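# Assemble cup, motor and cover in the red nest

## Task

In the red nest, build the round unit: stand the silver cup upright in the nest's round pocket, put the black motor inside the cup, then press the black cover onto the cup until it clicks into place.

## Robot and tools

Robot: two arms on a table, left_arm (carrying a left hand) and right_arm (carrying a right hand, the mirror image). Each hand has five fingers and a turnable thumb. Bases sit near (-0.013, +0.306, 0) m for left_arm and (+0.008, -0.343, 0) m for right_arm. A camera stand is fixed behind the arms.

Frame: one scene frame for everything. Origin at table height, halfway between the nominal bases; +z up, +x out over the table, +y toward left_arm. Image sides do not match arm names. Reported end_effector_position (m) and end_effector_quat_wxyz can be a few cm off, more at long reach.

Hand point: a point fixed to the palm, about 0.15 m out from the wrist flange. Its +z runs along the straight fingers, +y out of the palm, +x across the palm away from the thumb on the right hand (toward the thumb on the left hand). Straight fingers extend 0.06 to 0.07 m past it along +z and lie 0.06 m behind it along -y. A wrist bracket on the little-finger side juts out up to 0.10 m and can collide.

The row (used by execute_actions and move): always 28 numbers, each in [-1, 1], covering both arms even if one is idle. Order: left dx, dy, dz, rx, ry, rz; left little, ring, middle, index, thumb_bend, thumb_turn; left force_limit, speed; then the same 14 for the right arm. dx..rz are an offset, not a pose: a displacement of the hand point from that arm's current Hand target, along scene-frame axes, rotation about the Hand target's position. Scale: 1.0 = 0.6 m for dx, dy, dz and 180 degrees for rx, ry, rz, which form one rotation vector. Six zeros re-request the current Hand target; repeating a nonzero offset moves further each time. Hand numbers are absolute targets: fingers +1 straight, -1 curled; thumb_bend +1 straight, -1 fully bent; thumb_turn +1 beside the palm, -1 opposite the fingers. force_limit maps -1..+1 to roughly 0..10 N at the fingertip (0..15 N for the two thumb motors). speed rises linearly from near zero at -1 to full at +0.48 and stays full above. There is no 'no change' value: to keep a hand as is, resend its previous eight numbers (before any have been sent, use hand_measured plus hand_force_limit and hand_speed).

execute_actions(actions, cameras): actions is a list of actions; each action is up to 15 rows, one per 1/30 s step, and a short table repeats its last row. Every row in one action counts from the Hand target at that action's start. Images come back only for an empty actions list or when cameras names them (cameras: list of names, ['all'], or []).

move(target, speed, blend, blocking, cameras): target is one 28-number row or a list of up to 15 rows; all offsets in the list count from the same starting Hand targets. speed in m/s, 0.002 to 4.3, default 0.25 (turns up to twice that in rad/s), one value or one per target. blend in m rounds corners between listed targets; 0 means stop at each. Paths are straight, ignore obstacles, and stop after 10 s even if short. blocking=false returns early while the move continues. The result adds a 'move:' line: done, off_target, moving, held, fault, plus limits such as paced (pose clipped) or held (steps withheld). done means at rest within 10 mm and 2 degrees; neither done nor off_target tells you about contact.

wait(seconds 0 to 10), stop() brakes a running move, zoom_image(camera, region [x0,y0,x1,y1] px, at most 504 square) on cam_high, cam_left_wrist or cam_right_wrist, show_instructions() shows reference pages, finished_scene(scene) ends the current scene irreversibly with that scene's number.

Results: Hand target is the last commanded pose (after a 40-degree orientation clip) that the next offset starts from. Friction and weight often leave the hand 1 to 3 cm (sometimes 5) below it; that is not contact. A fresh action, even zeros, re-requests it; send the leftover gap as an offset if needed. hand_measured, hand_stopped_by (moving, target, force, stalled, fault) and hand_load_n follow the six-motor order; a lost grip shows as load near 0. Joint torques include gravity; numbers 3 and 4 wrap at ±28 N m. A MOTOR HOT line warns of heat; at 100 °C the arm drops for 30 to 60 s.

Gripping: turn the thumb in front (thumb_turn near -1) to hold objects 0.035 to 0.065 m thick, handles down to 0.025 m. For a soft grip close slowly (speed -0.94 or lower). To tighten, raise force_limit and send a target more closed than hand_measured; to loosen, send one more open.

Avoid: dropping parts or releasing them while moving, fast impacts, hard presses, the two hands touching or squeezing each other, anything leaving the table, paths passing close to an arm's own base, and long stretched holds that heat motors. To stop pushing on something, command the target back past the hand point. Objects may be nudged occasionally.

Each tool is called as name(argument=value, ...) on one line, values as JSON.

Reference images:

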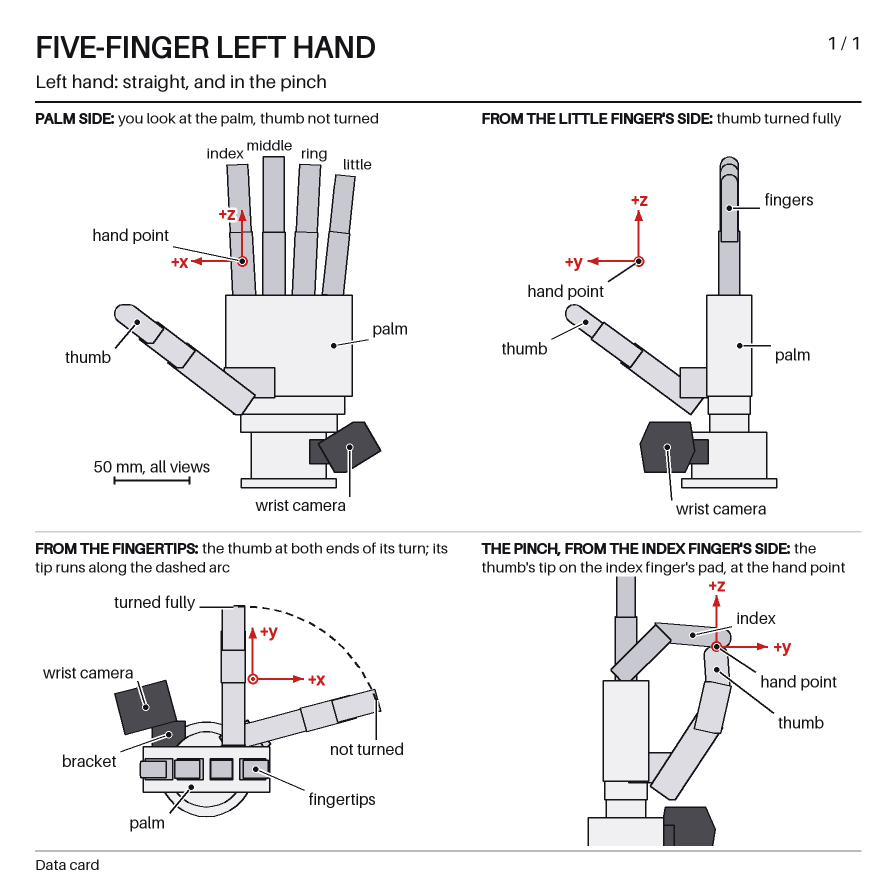

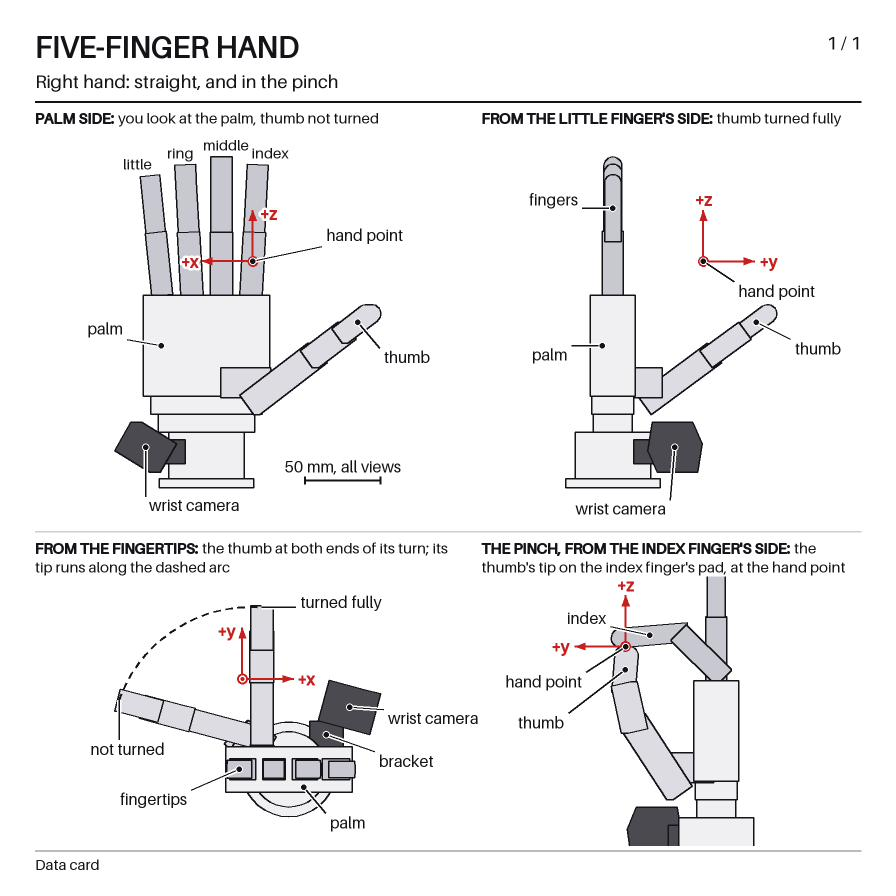

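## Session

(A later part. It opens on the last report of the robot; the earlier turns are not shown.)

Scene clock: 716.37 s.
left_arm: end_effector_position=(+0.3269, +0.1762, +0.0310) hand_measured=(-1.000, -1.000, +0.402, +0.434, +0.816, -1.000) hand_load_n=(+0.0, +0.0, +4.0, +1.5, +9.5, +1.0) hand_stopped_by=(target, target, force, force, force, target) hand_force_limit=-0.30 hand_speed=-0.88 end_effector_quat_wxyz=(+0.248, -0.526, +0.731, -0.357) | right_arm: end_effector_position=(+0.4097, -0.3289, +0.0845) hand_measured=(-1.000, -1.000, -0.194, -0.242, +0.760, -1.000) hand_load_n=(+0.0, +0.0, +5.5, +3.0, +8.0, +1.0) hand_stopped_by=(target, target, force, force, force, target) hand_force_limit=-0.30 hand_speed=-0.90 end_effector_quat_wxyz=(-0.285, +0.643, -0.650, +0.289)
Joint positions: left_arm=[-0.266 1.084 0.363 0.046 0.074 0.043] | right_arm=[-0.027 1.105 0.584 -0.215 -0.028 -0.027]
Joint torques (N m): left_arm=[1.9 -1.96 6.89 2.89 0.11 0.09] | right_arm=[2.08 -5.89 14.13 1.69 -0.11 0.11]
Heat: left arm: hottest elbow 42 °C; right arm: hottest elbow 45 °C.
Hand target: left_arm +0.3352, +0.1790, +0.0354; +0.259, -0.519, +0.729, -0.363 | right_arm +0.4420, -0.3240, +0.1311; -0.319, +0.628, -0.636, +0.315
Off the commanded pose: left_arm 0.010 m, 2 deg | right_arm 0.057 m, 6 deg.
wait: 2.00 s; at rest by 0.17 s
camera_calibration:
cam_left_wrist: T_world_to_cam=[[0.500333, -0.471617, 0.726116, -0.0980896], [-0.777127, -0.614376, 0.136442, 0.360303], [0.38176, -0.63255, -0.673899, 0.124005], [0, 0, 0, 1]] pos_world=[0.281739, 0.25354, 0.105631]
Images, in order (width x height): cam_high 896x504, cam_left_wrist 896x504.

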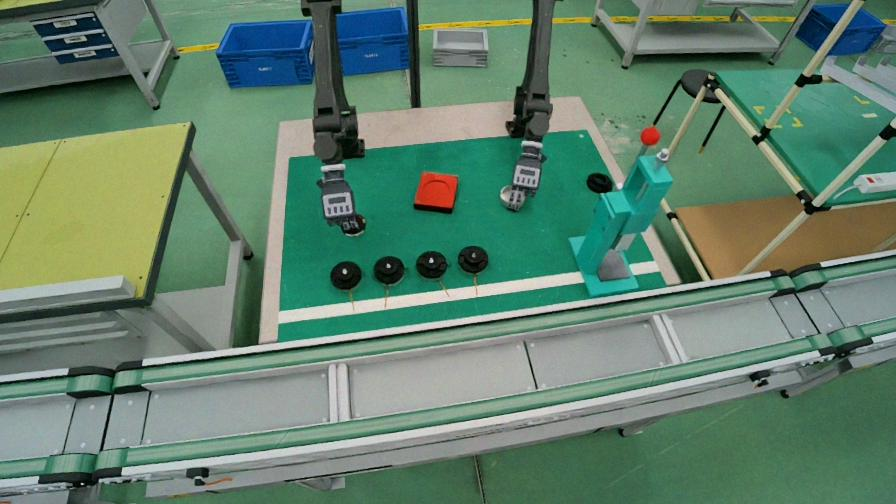

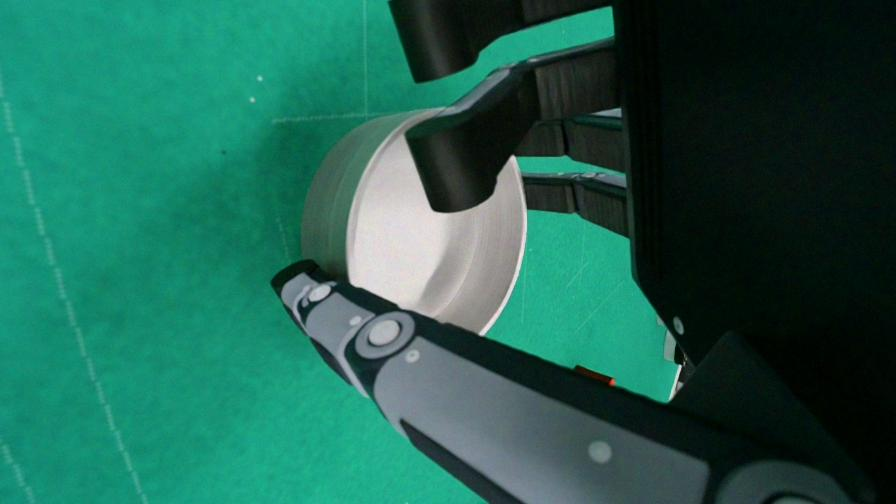

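move(target=[0,0,0.13,0,0,0,-1,-1,0,-0.05,0.6,-1,-0.3,-0.88, 0,0,0,0,0,0,-1,-1,-0.5,-0.5,0.3,-1,-0.3,-0.9], speed=0.1, cameras=["cam_left_wrist","cam_high"])

zoom_image(camera="cam_high", region=[480, 140, 550, 210])

Scene clock: 726.93 s.
left_arm: end_effector_position=(+0.3110, +0.1803, +0.0778) hand_measured=(-1.000, -1.000, +0.402, +0.426, +0.818, -1.000) hand_load_n=(+0.5, +0.0, +2.5, +4.5, +11.0, +0.5) hand_stopped_by=(target, target, force, force, force, target) hand_force_limit=-0.30 hand_speed=-0.88 end_effector_quat_wxyz=(+0.235, -0.531, +0.739, -0.341) | right_arm: end_effector_position=(+0.4097, -0.3289, +0.0845) hand_measured=(-1.000, -1.000, -0.194, -0.242, +0.760, -1.000) hand_load_n=(+0.0, +0.0, +5.5, +3.5, +8.0, +1.0) hand_stopped_by=(target, target, force, force, force, target) hand_force_limit=-0.30 hand_speed=-0.90 end_effector_quat_wxyz=(-0.285, +0.643, -0.650, +0.289)
Joint positions: left_arm=[-0.266 0.913 0.444 -0.25 0.074 0.046] | right_arm=[-0.027 1.105 0.584 -0.215 -0.028 -0.027]
Joint torques (N m): left_arm=[2.26 -2.2 11.93 1.73 0.08 0.08] | right_arm=[2.14 -5.83 14.15 1.66 -0.11 0.11]
Heat: left arm: hottest elbow 42 °C; right arm: hottest elbow 45 °C.
Hand target: left_arm +0.3352, +0.1790, +0.1134; +0.259, -0.519, +0.729, -0.363 | right_arm +0.4420, -0.3240, +0.1311; -0.319, +0.628, -0.636, +0.315
Off the commanded pose: left_arm 0.043 m, 4 deg | right_arm 0.057 m, 6 deg.
move: off_target (left_arm, right_arm)
camera_calibration:
cam_left_wrist: T_world_to_cam=[[0.529543, -0.481949, 0.698076, -0.127214], [-0.77206, -0.614755, 0.161241, 0.340639], [0.351436, -0.62434, -0.697633, 0.174026], [0, 0, 0, 1]] pos_world=[0.2692, 0.25675, 0.155287]
Images, in order (width x height): cam_high 896x504, cam_left_wrist 896x504.

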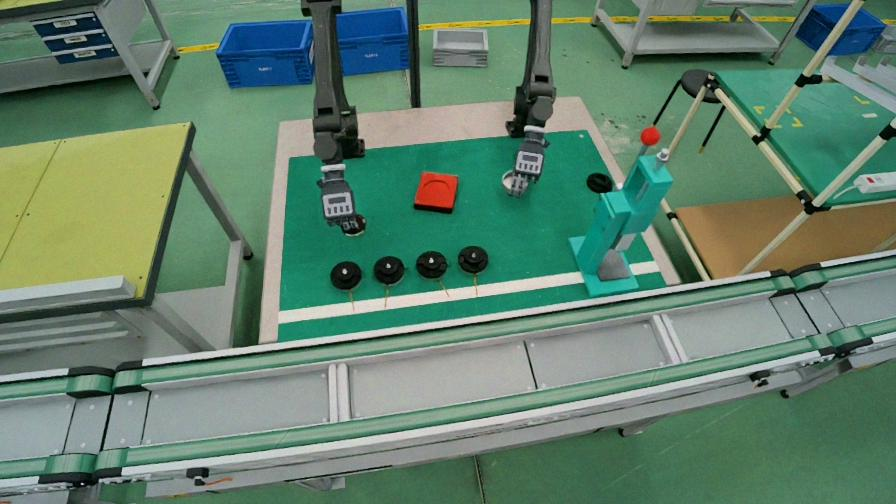

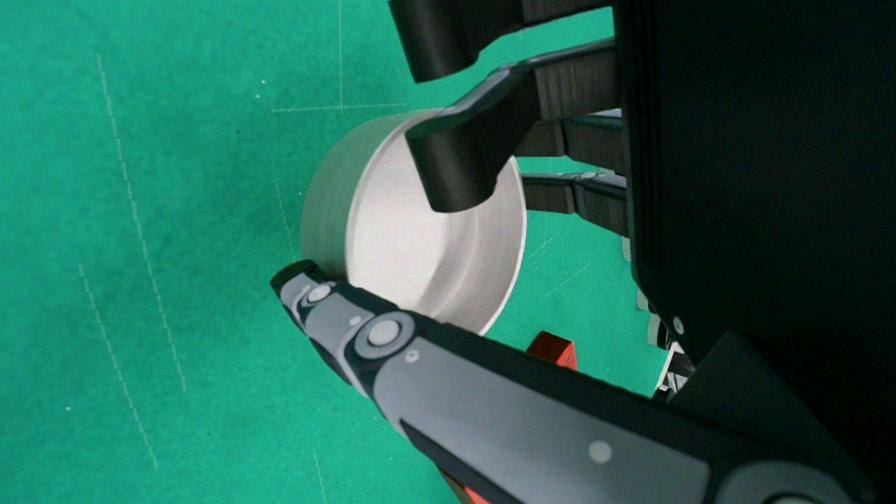

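Scaled by 7.200 from the camera's 896x504 image, which has a finer 1280x720 frame.

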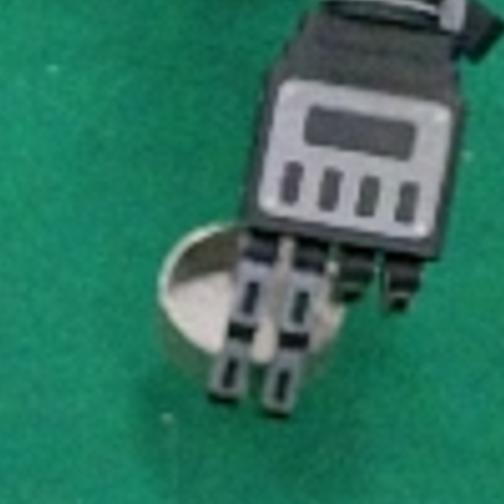

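move(target=[[0,0,0.15,0,0,0,-1,-1,0,-0.05,0.6,-1,-0.3,-0.88, 0,0,0,0,0,0,-1,-1,-0.5,-0.5,0.3,-1,-0.3,-0.9],[-0.0637,-0.31,0.186,0,0,-0.144,-1,-1,0,-0.05,0.6,-1,-0.3,-0.88, 0,0,0,0,0,0,-1,-1,-0.5,-0.5,0.3,-1,-0.3,-0.9]], speed=0.15, blend=0.03, cameras=["cam_left_wrist","cam_high"])

zoom_image(camera="cam_high", region=[400, 130, 520, 230])

Scene clock: 774.13 s.
left_arm: end_effector_position=(+0.2769, +0.0132, +0.1852) hand_measured=(-1.000, -1.000, +0.402, +0.426, +0.818, -1.000) hand_load_n=(+0.0, +0.0, +2.5, +4.0, +10.5, +0.0) hand_stopped_by=(target, target, force, force, force, target) hand_force_limit=-0.30 hand_speed=-0.88 end_effector_quat_wxyz=(+0.153, -0.359, +0.841, -0.375) | right_arm: end_effector_position=(+0.4097, -0.3289, +0.0845) hand_measured=(-1.000, -1.000, -0.194, -0.242, +0.760, -1.000) hand_load_n=(+0.0, +0.0, +6.0, +3.5, +8.0, +1.0) hand_stopped_by=(target, target, force, force, force, target) hand_force_limit=-0.30 hand_speed=-0.90 end_effector_quat_wxyz=(-0.285, +0.643, -0.650, +0.289)
Joint positions: left_arm=[-0.709 1.018 0.811 -0.534 0.068 0.046] | right_arm=[-0.027 1.105 0.584 -0.215 -0.028 -0.027]
Joint torques (N m): left_arm=[0.44 -2.67 13.15 2.97 0.1 0.04] | right_arm=[2.08 -5.77 14.15 1.68 -0.11 0.11]
Heat: left arm: hottest elbow 44 °C; right arm: hottest elbow 46 °C.
Hand target: left_arm +0.2970, -0.0070, +0.2250; +0.171, -0.343, +0.827, -0.412 | right_arm +0.4420, -0.3240, +0.1311; -0.319, +0.628, -0.636, +0.315
Off the commanded pose: left_arm 0.049 m, 5 deg | right_arm 0.057 m, 6 deg.
move: off_target (left_arm, right_arm)
camera_calibration:
cam_left_wrist: T_world_to_cam=[[0.284322, -0.672842, 0.682968, -0.191423], [-0.957757, -0.231401, 0.170748, 0.238957], [0.0431527, -0.702664, -0.710212, 0.245332], [0, 0, 0, 1]] pos_world=[0.272702, 0.0988836, 0.264172]
Images, in order (width x height): cam_high 896x504, cam_left_wrist 896x504.

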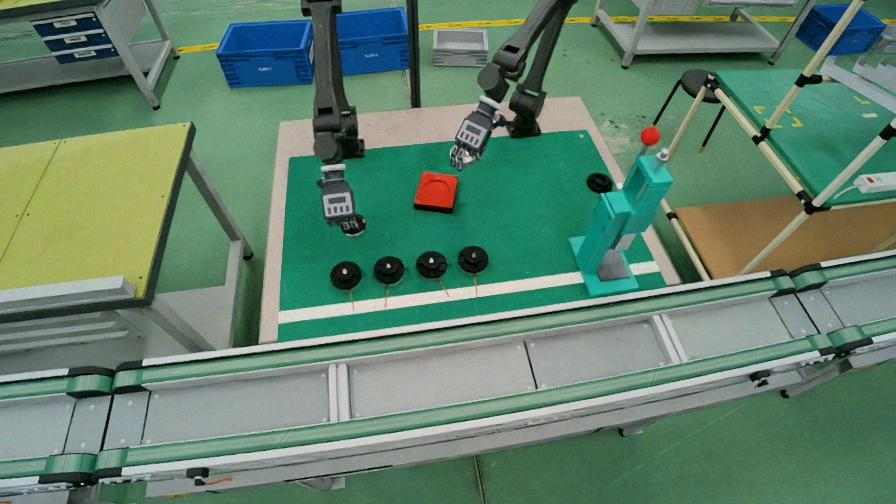

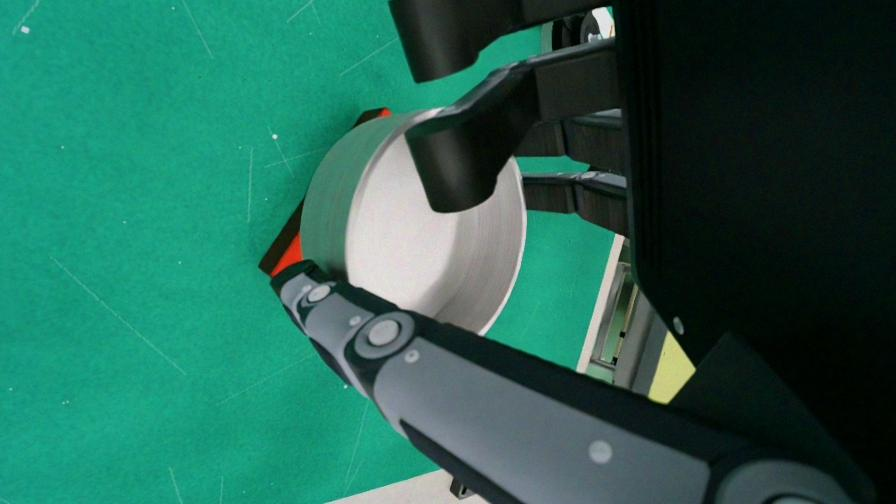

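Scaled by 4.200 from the camera's 896x504 image, which has a finer 1280x720 frame.

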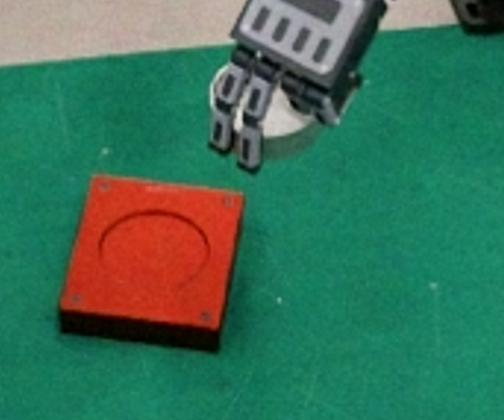

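move(target=[[-0.0225,-0.127,-0.06,-0.0117,-0.0094,-0.0333,-1,-1,0,-0.05,0.6,-1,-0.3,-0.88, 0,0,0,0,0,0,-1,-1,-0.5,-0.5,0.3,-1,-0.3,-0.9],[-0.0225,-0.127,-0.165,-0.0117,-0.0094,-0.0333,-1,-1,0,-0.05,0.6,-1,-0.3,-0.88, 0,0,0,0,0,0,-1,-1,-0.5,-0.5,0.3,-1,-0.3,-0.9]], speed=0.12, cameras=["cam_left_wrist","cam_high"])

zoom_image(camera="cam_high", region=[400, 130, 490, 220])

zoom_image(camera="cam_left_wrist", region=[200, 60, 600, 460])

Scene clock: 883.90 s.
left_arm: end_effector_position=(+0.2785, -0.0720, +0.1124) hand_measured=(-1.000, -1.000, +0.402, +0.426, +0.818, -1.000) hand_load_n=(+0.0, +0.0, +2.5, +4.0, +11.0, +0.0) hand_stopped_by=(target, target, force, force, force, target) hand_force_limit=-0.30 hand_speed=-0.88 end_effector_quat_wxyz=(+0.153, -0.293, +0.845, -0.420) | right_arm: end_effector_position=(+0.4097, -0.3289, +0.0845) hand_measured=(-1.000, -1.000, -0.194, -0.242, +0.760, -1.000) hand_load_n=(+0.0, +0.0, +6.0, +3.5, +7.5, +1.0) hand_stopped_by=(target, target, force, force, force, target) hand_force_limit=-0.30 hand_speed=-0.90 end_effector_quat_wxyz=(-0.285, +0.643, -0.650, +0.289)
Joint positions: left_arm=[-0.858 1.251 0.733 -0.127 0.04 0.046] | right_arm=[-0.027 1.105 0.584 -0.215 -0.028 -0.027]
Joint torques (N m): left_arm=[0.26 -5.42 8.5 2.99 -0.06 -0.23] | right_arm=[2.08 -5.89 14.12 1.66 -0.11 0.11]
Motor temperatures (°C): left_arm=[31 32 49 28 32 27] | right_arm=[32 33 47 29 28 29]
Heat: left arm: hottest elbow 49 °C; right arm: hottest elbow 47 °C.
Hand target: left_arm +0.2835, -0.0832, +0.1260; +0.155, -0.296, +0.833, -0.441 | right_arm +0.4420, -0.3240, +0.1311; -0.319, +0.628, -0.636, +0.315
Off the commanded pose: left_arm 0.018 m, 3 deg | right_arm 0.057 m, 6 deg.
move: off_target (left_arm, right_arm)
camera_calibration:
cam_left_wrist: T_world_to_cam=[[0.141493, -0.662356, 0.735706, -0.164901], [-0.989916, -0.0997396, 0.100588, 0.259466], [0.00675405, -0.74252, -0.66979, 0.136442], [0, 0, 0, 1]] pos_world=[0.27926, 0.0179666, 0.186607]
Images, in order (width x height): cam_high 896x504, cam_left_wrist 896x504.

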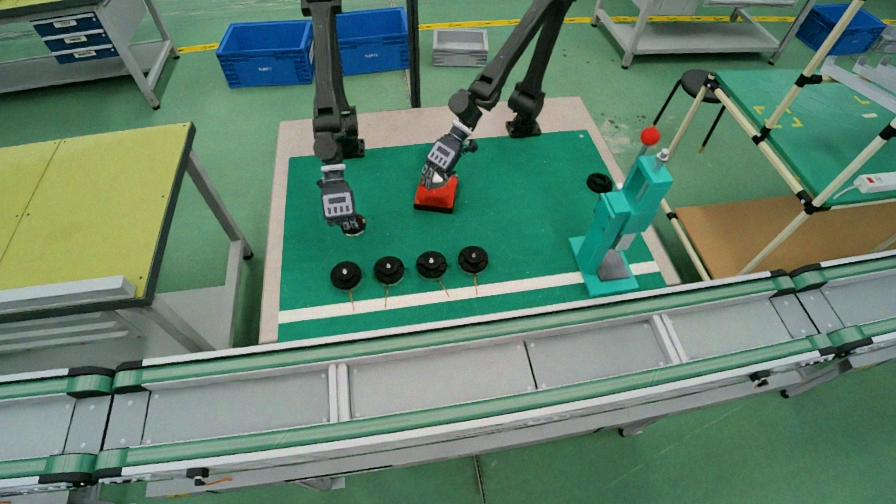

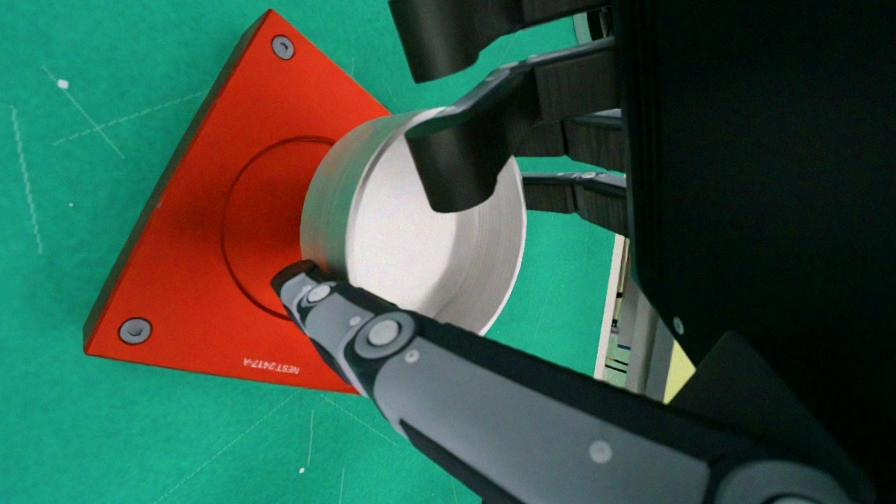

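Scaled by 5.600 from the camera's 896x504 image, which has a finer 1280x720 frame.

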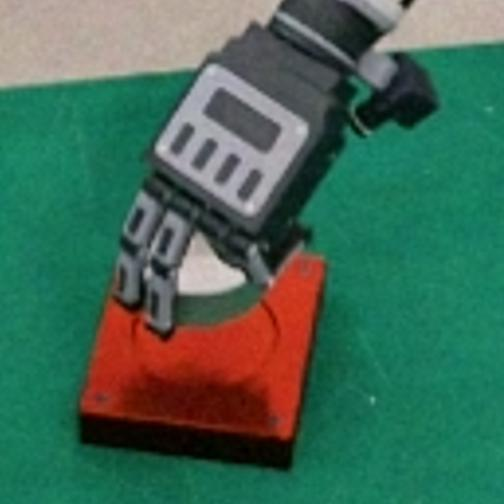

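Scaled by 1.260 from the camera's 896x504 image, which has a finer 1280x720 frame.

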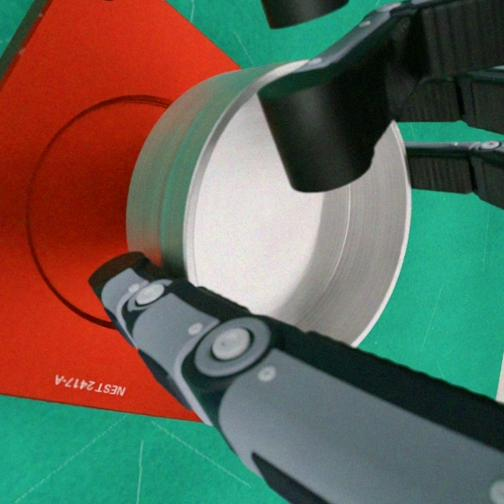

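move(target=[[-0.0117,-0.0033,-0.0633,0.0117,0.0093,0,-1,-1,0,-0.05,0.6,-1,-0.3,-0.88, 0,0,0,0,0,0,-1,-1,-0.5,-0.5,0.3,-1,-0.3,-0.9]], speed=0.08, cameras=["cam_left_wrist","cam_high"])

zoom_image(camera="cam_high", region=[400, 150, 480, 230])

zoom_image(camera="cam_left_wrist", region=[200, 60, 600, 460])

Scene clock: 964.57 s.
left_arm: end_effector_position=(+0.2724, -0.0740, +0.0779) hand_measured=(-1.000, -1.000, +0.402, +0.426, +0.818, -1.000) hand_load_n=(+0.0, +0.0, +2.5, +4.0, +11.0, +0.0) hand_stopped_by=(target, target, force, force, force, target) hand_force_limit=-0.30 hand_speed=-0.88 end_effector_quat_wxyz=(+0.148, -0.294, +0.854, -0.402) | right_arm: end_effector_position=(+0.4097, -0.3289, +0.0845) hand_measured=(-1.000, -1.000, -0.194, -0.242, +0.760, -1.000) hand_load_n=(+0.0, +0.0, +6.0, +3.5, +8.0, +1.0) hand_stopped_by=(target, target, force, force, force, target) hand_force_limit=-0.30 hand_speed=-0.90 end_effector_quat_wxyz=(-0.285, +0.643, -0.650, +0.289)
Joint positions: left_arm=[-0.876 1.317 0.705 -0.073 0.023 0.04] | right_arm=[-0.027 1.105 0.584 -0.215 -0.028 -0.027]
Joint torques (N m): left_arm=[0.5 -5.48 7.83 2.99 -0.05 -0.25] | right_arm=[2.02 -5.83 14.13 1.68 -0.11 0.11]
Heat: left arm: hottest elbow 45 °C; right arm: hottest elbow 48 °C.
Hand target: left_arm +0.2765, -0.0851, +0.0881; +0.148, -0.300, +0.843, -0.421 | right_arm +0.4420, -0.3240, +0.1311; -0.319, +0.628, -0.636, +0.315
Off the commanded pose: left_arm 0.016 m, 3 deg | right_arm 0.057 m, 6 deg.
move: off_target (left_arm, right_arm)
camera_calibration:
cam_left_wrist: T_world_to_cam=[[0.156768, -0.686886, 0.709656, -0.143967], [-0.987591, -0.102179, 0.119265, 0.254501], [-0.00940934, -0.719546, -0.694381, 0.119907], [0, 0, 0, 1]] pos_world=[0.27504, 0.0133944, 0.155075]
Images, in order (width x height): cam_high 896x504, cam_left_wrist 896x504.

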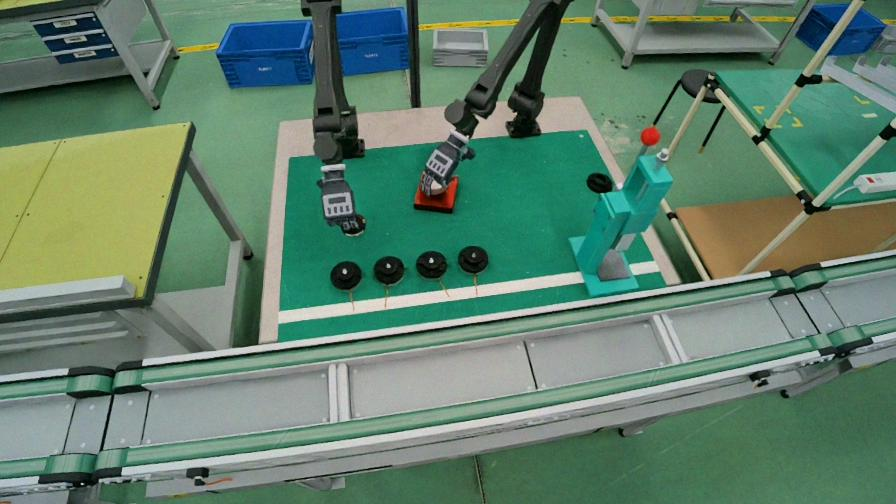

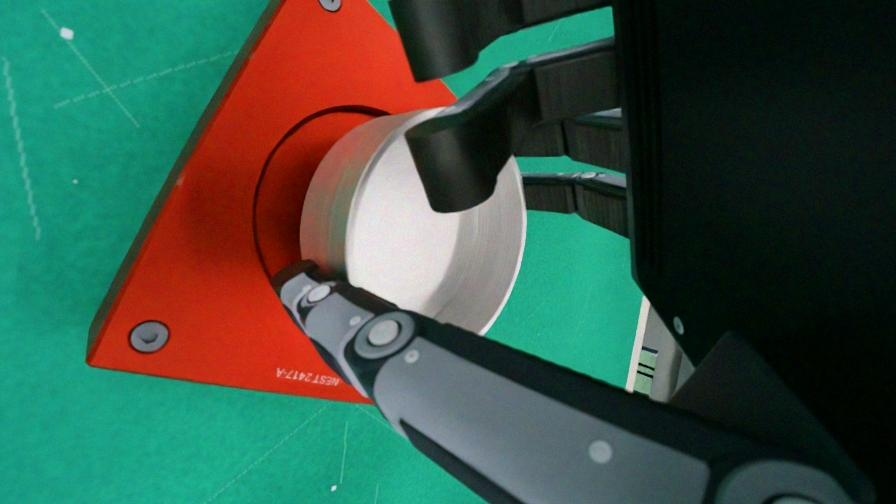

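Scaled by 6.300 from the camera's 896x504 image, which has a finer 1280x720 frame.

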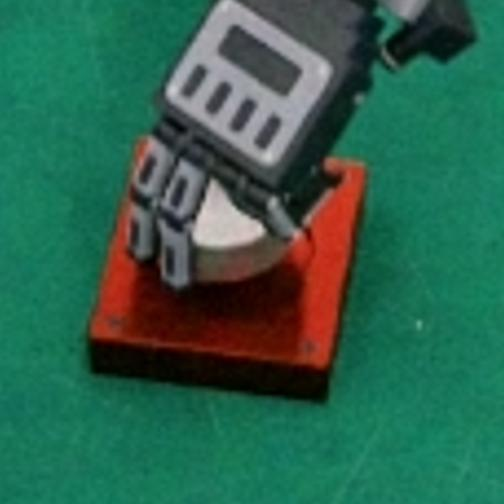

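Scaled by 1.260 from the camera's 896x504 image, which has a finer 1280x720 frame.

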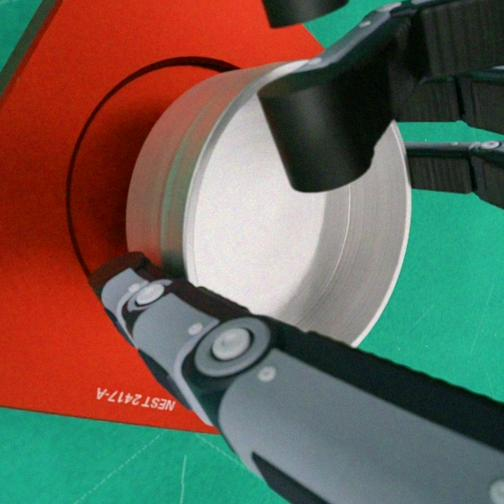

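move(target=[[0,0.0033,-0.022,0,0,0,-1,-1,0,-0.05,0.6,-1,-0.3,-0.88, 0,0,0,0,0,0,-1,-1,-0.5,-0.5,0.3,-1,-0.3,-0.9]], speed=0.06, cameras=["cam_left_wrist","cam_high"])

zoom_image(camera="cam_left_wrist", region=[220, 80, 420, 300])

zoom_image(camera="cam_high", region=[400, 150, 480, 230])

Scene clock: 1002.33 s.
left_arm: end_effector_position=(+0.2720, -0.0734, +0.0666) hand_measured=(-1.000, -1.000, +0.402, +0.426, +0.818, -1.000) hand_load_n=(+0.0, +0.0, +2.5, +4.0, +11.0, +0.0) hand_stopped_by=(target, target, force, force, force, target) hand_force_limit=-0.30 hand_speed=-0.88 end_effector_quat_wxyz=(+0.148, -0.294, +0.854, -0.404) | right_arm: end_effector_position=(+0.4097, -0.3289, +0.0845) hand_measured=(-1.000, -1.000, -0.194, -0.242, +0.760, -1.000) hand_load_n=(+0.0, +0.5, +5.5, +3.5, +8.0, +1.0) hand_stopped_by=(target, target, force, force, force, target) hand_force_limit=-0.30 hand_speed=-0.90 end_effector_quat_wxyz=(-0.285, +0.643, -0.650, +0.289)
Joint positions: left_arm=[-0.876 1.337 0.685 -0.03 0.023 0.04] | right_arm=[-0.027 1.105 0.584 -0.215 -0.028 -0.027]
Joint torques (N m): left_arm=[0.85 -5.71 7.58 3 0.02 -0.22] | right_arm=[2.08 -5.83 14.13 1.66 -0.11 0.11]
Motor temperatures (°C): left_arm=[31 32 44 29 31 27] | right_arm=[32 33 48 29 28 29]
Heat: left arm: hottest elbow 44 °C; right arm: hottest elbow 48 °C.
Hand target: left_arm +0.2765, -0.0832, +0.0749; +0.148, -0.300, +0.843, -0.421 | right_arm +0.4420, -0.3240, +0.1311; -0.319, +0.628, -0.636, +0.315
Off the commanded pose: left_arm 0.013 m, 2 deg | right_arm 0.057 m, 6 deg.
move: off_target (left_arm, right_arm)
camera_calibration:
cam_left_wrist: T_world_to_cam=[[0.155313, -0.68526, 0.711545, -0.13513], [-0.987833, -0.101904, 0.11748, 0.255672], [-0.00799502, -0.721134, -0.69275, 0.111821], [0, 0, 0, 1]] pos_world=[0.274442, 0.0140923, 0.143579]
Images, in order (width x height): cam_high 896x504, cam_left_wrist 896x504.

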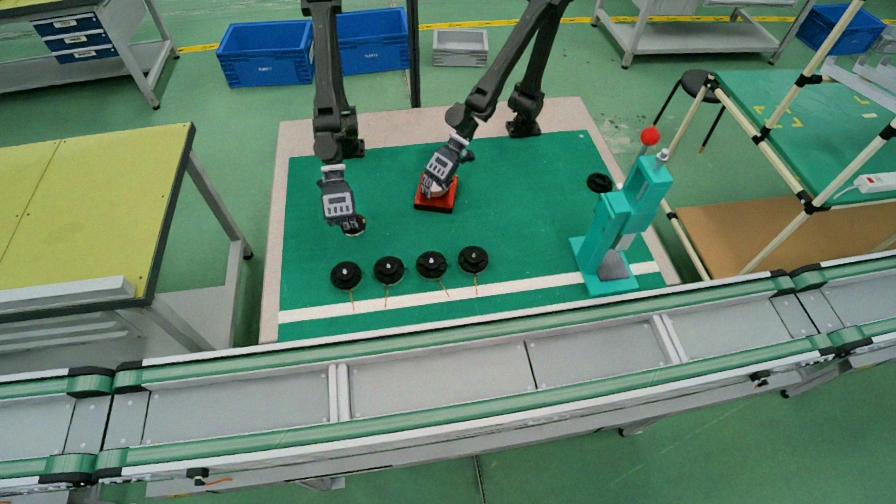

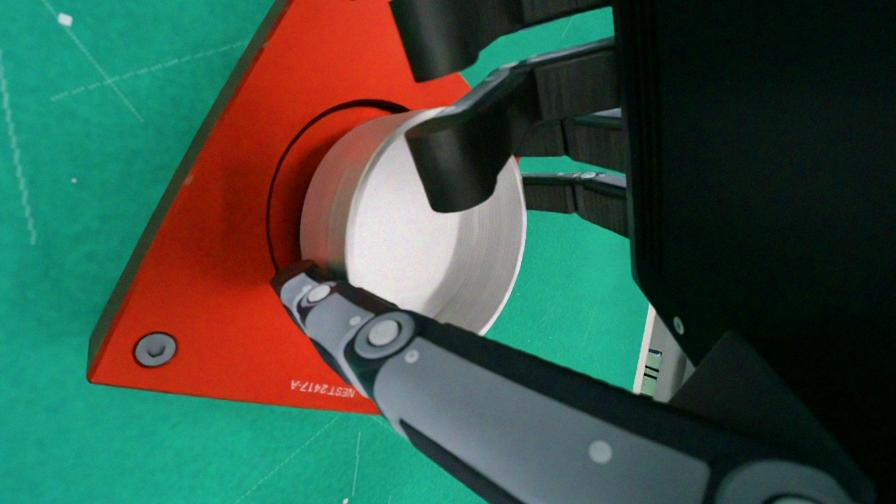

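Scaled by 2.291 from the camera's 896x504 image, which has a finer 1280x720 frame.

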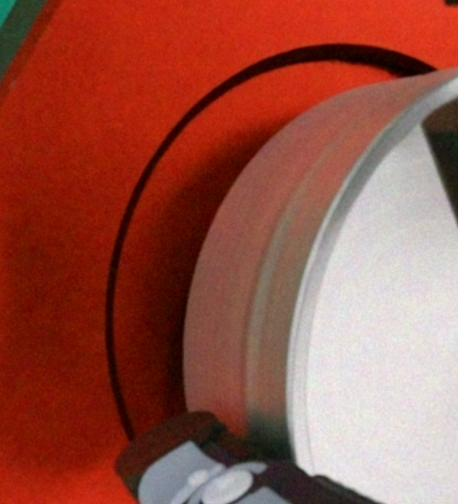

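Scaled by 6.300 from the camera's 896x504 image, which has a finer 1280x720 frame.

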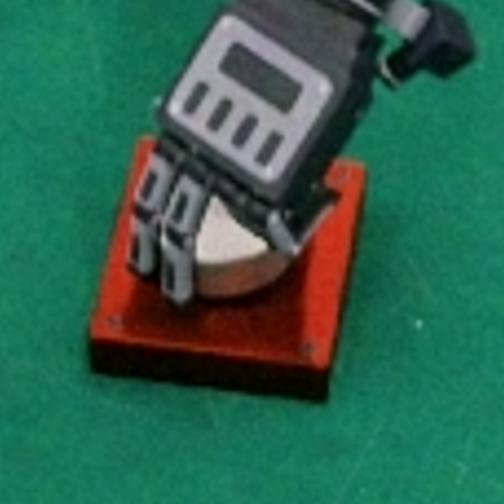

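move(target=[[0.005,0.01,0,0,0,0,-1,-1,0,-0.05,0.6,-1,-0.3,-0.88, 0,0,0,0,0,0,-1,-1,-0.5,-0.5,0.3,-1,-0.3,-0.9],[0.005,0.01,-0.008,0,0,0,-1,-1,0,-0.05,0.6,-1,-0.3,-0.88, 0,0,0,0,0,0,-1,-1,-0.5,-0.5,0.3,-1,-0.3,-0.9]], speed=0.06, cameras=["cam_left_wrist","cam_high"])

zoom_image(camera="cam_left_wrist", region=[220, 80, 420, 300])

zoom_image(camera="cam_high", region=[400, 150, 480, 230])

Scene clock: 1045.20 s.
left_arm: end_effector_position=(+0.2695, -0.0727, +0.0632) hand_measured=(-1.000, -1.000, +0.402, +0.426, +0.818, -1.000) hand_load_n=(+0.0, +0.0, +3.0, +4.0, +10.5, +0.0) hand_stopped_by=(target, target, force, force, force, target) hand_force_limit=-0.30 hand_speed=-0.88 end_effector_quat_wxyz=(+0.145, -0.292, +0.853, -0.407) | right_arm: end_effector_position=(+0.4097, -0.3289, +0.0845) hand_measured=(-1.000, -1.000, -0.194, -0.242, +0.760, -1.000) hand_load_n=(+0.0, +0.0, +5.5, +3.5, +8.0, +1.0) hand_stopped_by=(target, target, force, force, force, target) hand_force_limit=-0.30 hand_speed=-0.90 end_effector_quat_wxyz=(-0.285, +0.643, -0.650, +0.289)
Joint positions: left_arm=[-0.875 1.338 0.673 -0.014 0.034 0.04] | right_arm=[-0.027 1.105 0.584 -0.215 -0.028 -0.027]
Joint torques (N m): left_arm=[2.49 -5.48 7.41 3.08 0.14 -0.14] | right_arm=[2.02 -5.77 14.12 1.66 -0.11 0.11]
Heat: left arm: hottest elbow 43 °C; right arm: hottest elbow 48 °C.
Hand target: left_arm +0.2795, -0.0772, +0.0701; +0.148, -0.300, +0.843, -0.421 | right_arm +0.4420, -0.3240, +0.1311; -0.319, +0.628, -0.636, +0.315
Off the commanded pose: left_arm 0.013 m, 2 deg | right_arm 0.057 m, 6 deg.
move: off_target (left_arm, right_arm)
camera_calibration:
cam_left_wrist: T_world_to_cam=[[0.15292, -0.681527, 0.715637, -0.131112], [-0.988124, -0.0944042, 0.121241, 0.254033], [-0.0150696, -0.725678, -0.687869, 0.11127], [0, 0, 0, 1]] pos_world=[0.272743, 0.0153716, 0.139569]
Images, in order (width x height): cam_high 896x504, cam_left_wrist 896x504.

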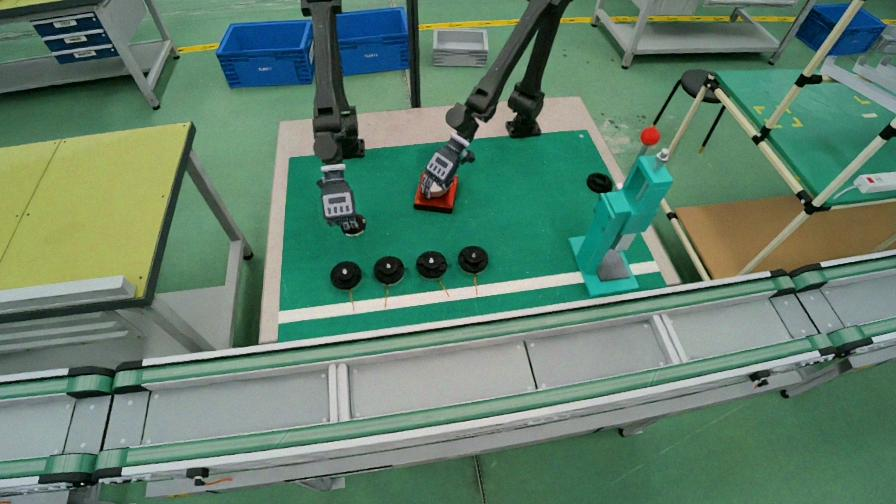

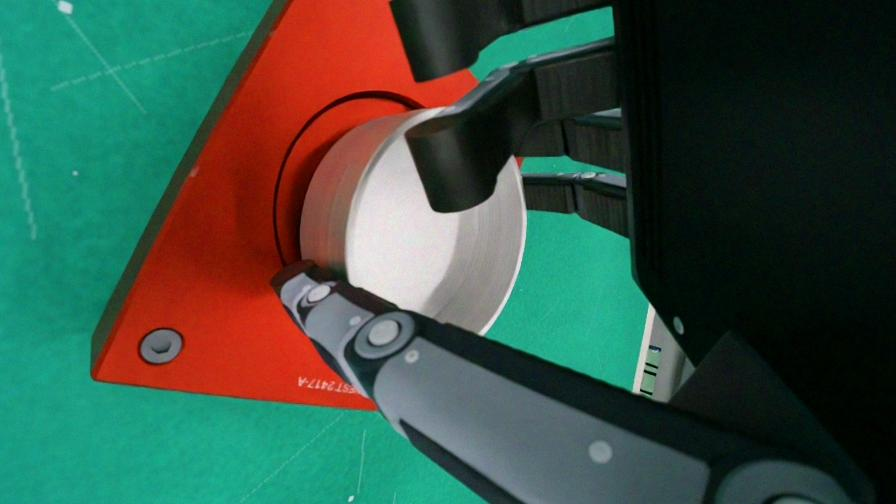

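Scaled by 2.291 from the camera's 896x504 image, which has a finer 1280x720 frame.

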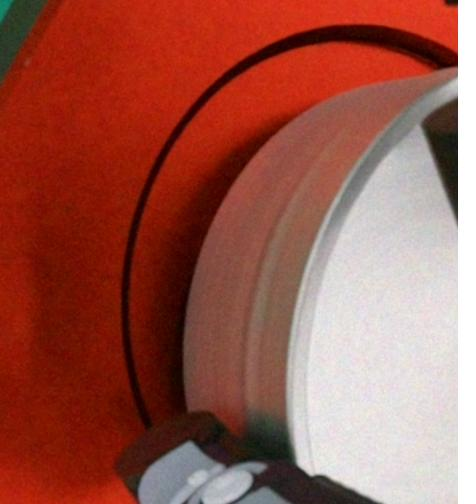

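Scaled by 6.300 from the camera's 896x504 image, which has a finer 1280x720 frame.

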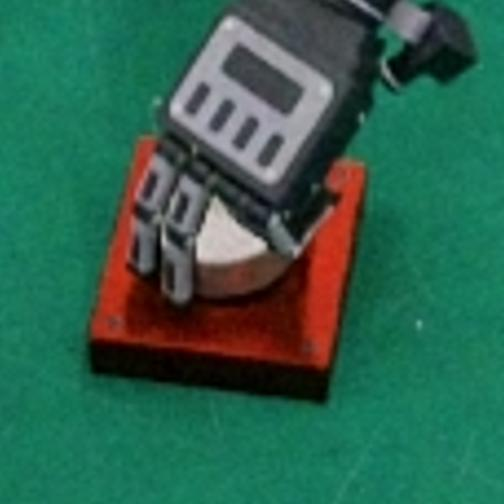

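move(target=[[0.012,0.012,0.003,0,0,0,-1,-1,0,-0.05,0.6,-1,-0.3,-0.88, 0,0,0,0,0,0,-1,-1,-0.5,-0.5,0.3,-1,-0.3,-0.9]], speed=0.06, cameras=["cam_left_wrist","cam_high"])

zoom_image(camera="cam_left_wrist", region=[220, 80, 420, 300])

Scene clock: 1059.67 s.
left_arm: end_effector_position=(+0.2767, -0.0668, +0.0638) hand_measured=(-1.000, -1.000, +0.402, +0.426, +0.818, -1.000) hand_load_n=(+0.0, +0.0, +2.5, +4.0, +11.0, +0.0) hand_stopped_by=(target, target, force, force, force, target) hand_force_limit=-0.30 hand_speed=-0.88 end_effector_quat_wxyz=(+0.141, -0.300, +0.851, -0.408) | right_arm: end_effector_position=(+0.4097, -0.3289, +0.0845) hand_measured=(-1.000, -1.000, -0.194, -0.242, +0.760, -1.000) hand_load_n=(+0.0, +0.0, +6.0, +3.5, +8.0, +1.0) hand_stopped_by=(target, target, force, force, force, target) hand_force_limit=-0.30 hand_speed=-0.90 end_effector_quat_wxyz=(-0.285, +0.643, -0.650, +0.289)
Joint positions: left_arm=[-0.846 1.338 0.673 -0.014 0.057 0.04] | right_arm=[-0.027 1.105 0.584 -0.215 -0.028 -0.027]
Joint torques (N m): left_arm=[2.2 -5.54 7.49 2.8 0.12 0.01] | right_arm=[2.08 -5.83 14.15 1.66 -0.11 0.11]
Heat: left arm: hottest elbow 43 °C; right arm: hottest elbow 48 °C.
Hand target: left_arm +0.2867, -0.0700, +0.0719; +0.148, -0.300, +0.843, -0.421 | right_arm +0.4420, -0.3240, +0.1311; -0.319, +0.628, -0.636, +0.315
Off the commanded pose: left_arm 0.013 m, 2 deg | right_arm 0.057 m, 6 deg.
move: off_target (left_arm, right_arm)
camera_calibration:
cam_left_wrist: T_world_to_cam=[[0.168243, -0.672742, 0.720494, -0.13261], [-0.985643, -0.104254, 0.132813, 0.259609], [-0.0142343, -0.732495, -0.680624, 0.114859], [0, 0, 0, 1]] pos_world=[0.279827, 0.0219864, 0.139241]
Images, in order (width x height): cam_high 896x504, cam_left_wrist 896x504.

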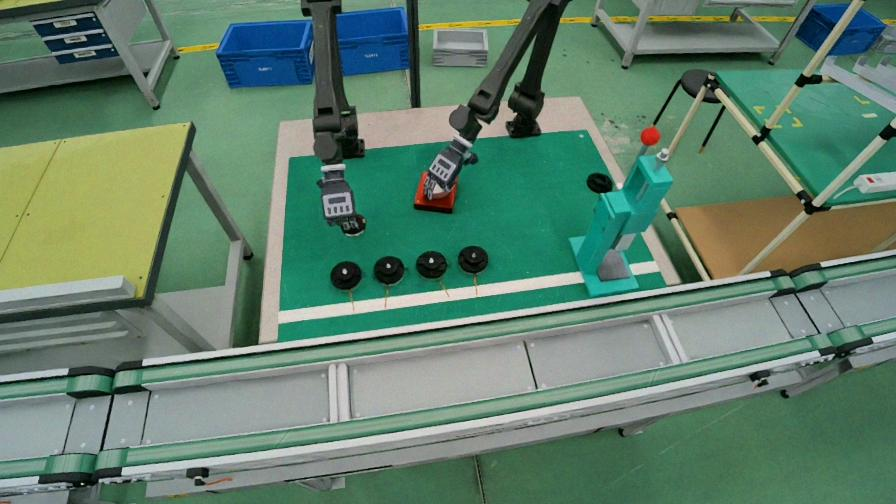

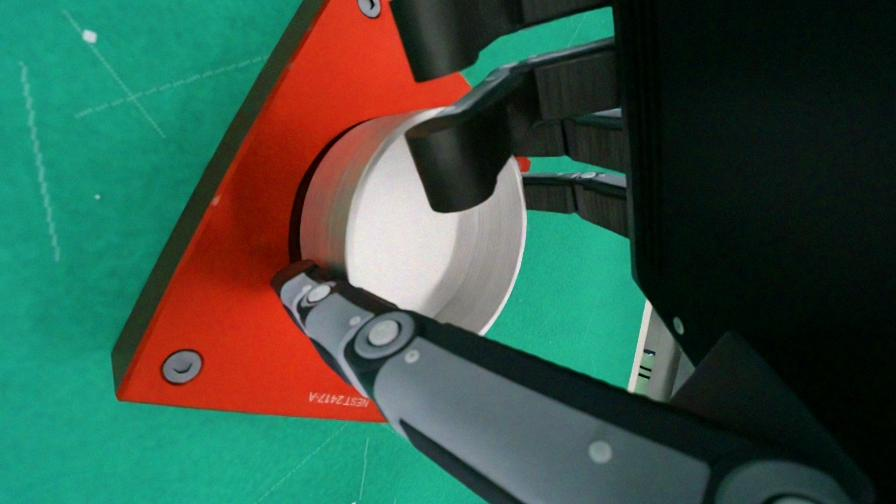

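Scaled by 2.291 from the camera's 896x504 image, which has a finer 1280x720 frame.

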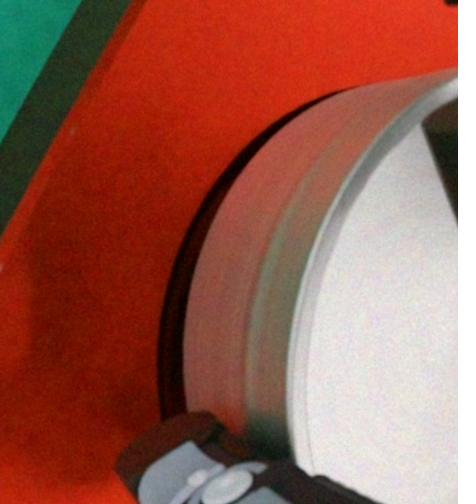

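move(target=[[-0.001,0,-0.022,0,0,0,-1,-1,0,-0.05,0.6,-1,-0.3,-0.88, 0,0,0,0,0,0,-1,-1,-0.5,-0.5,0.3,-1,-0.3,-0.9]], speed=0.04, cameras=["cam_left_wrist","cam_high"])

zoom_image(camera="cam_left_wrist", region=[220, 80, 420, 300])

Scene clock: 1074.73 s.
left_arm: end_effector_position=(+0.2792, -0.0685, +0.0616) hand_measured=(-1.000, -1.000, +0.400, +0.426, +0.818, -1.000) hand_load_n=(+0.0, +0.0, +2.5, +4.0, +11.0, -0.5) hand_stopped_by=(target, target, force, force, force, target) hand_force_limit=-0.30 hand_speed=-0.88 end_effector_quat_wxyz=(+0.142, -0.299, +0.846, -0.417) | right_arm: end_effector_position=(+0.4097, -0.3289, +0.0845) hand_measured=(-1.000, -1.000, -0.194, -0.242, +0.760, -1.000) hand_load_n=(+0.0, +0.0, +6.0, +3.5, +8.0, +1.0) hand_stopped_by=(target, target, force, force, force, target) hand_force_limit=-0.30 hand_speed=-0.90 end_effector_quat_wxyz=(-0.285, +0.643, -0.650, +0.289)
Joint positions: left_arm=[-0.841 1.347 0.662 0.026 0.065 0.04] | right_arm=[-0.027 1.105 0.584 -0.215 -0.028 -0.027]
Joint torques (N m): left_arm=[2.02 -4.42 6.86 2.99 0.05 -0.01] | right_arm=[1.96 -5.83 14.15 1.68 -0.11 0.11]
Heat: left arm: hottest elbow 43 °C; right arm: hottest elbow 49 °C.
Hand target: left_arm +0.2861, -0.0700, +0.0587; +0.148, -0.300, +0.843, -0.421 | right_arm +0.4420, -0.3240, +0.1311; -0.319, +0.628, -0.636, +0.315
Off the commanded pose: left_arm 0.008 m, 1 deg | right_arm 0.057 m, 6 deg.
move: off_target (right_arm)
camera_calibration:
cam_left_wrist: T_world_to_cam=[[0.159978, -0.659997, 0.734038, -0.130274], [-0.987084, -0.100523, 0.124745, 0.263367], [-0.0085436, -0.744513, -0.667553, 0.109027], [0, 0, 0, 1]] pos_world=[0.281737, 0.0216663, 0.135554]
Images, in order (width x height): cam_high 896x504, cam_left_wrist 896x504.

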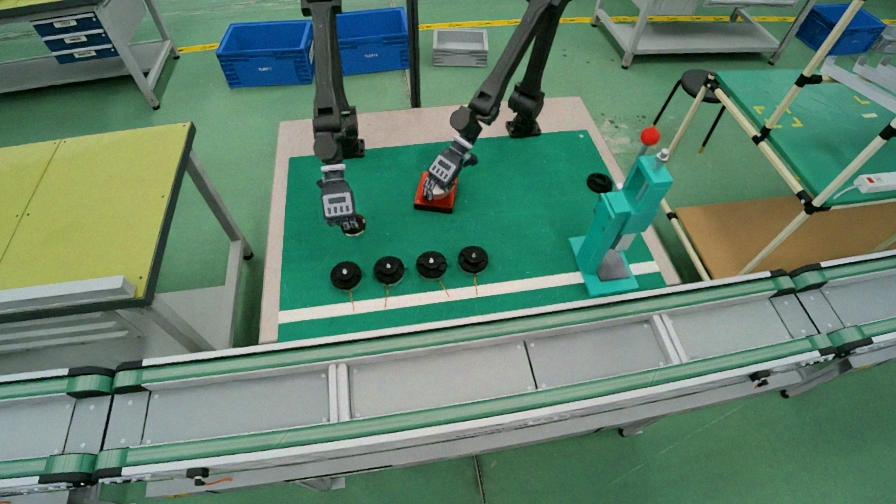

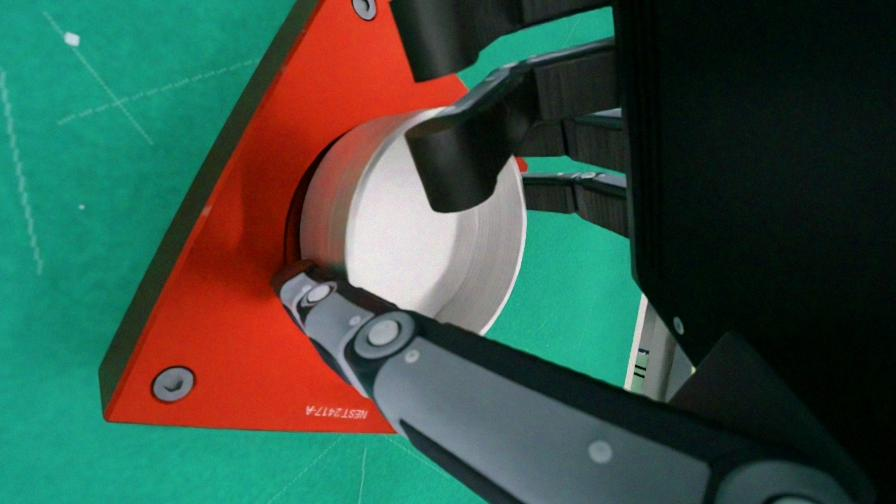

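Scaled by 2.291 from the camera's 896x504 image, which has a finer 1280x720 frame.

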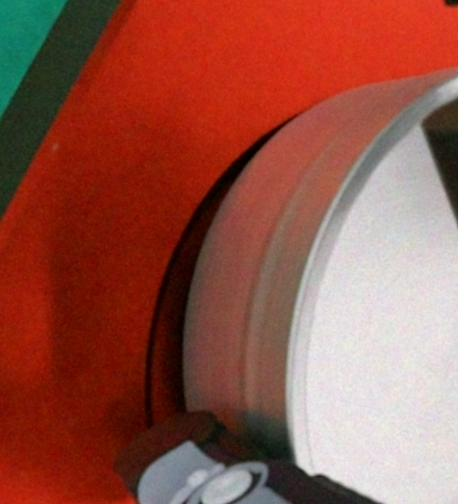

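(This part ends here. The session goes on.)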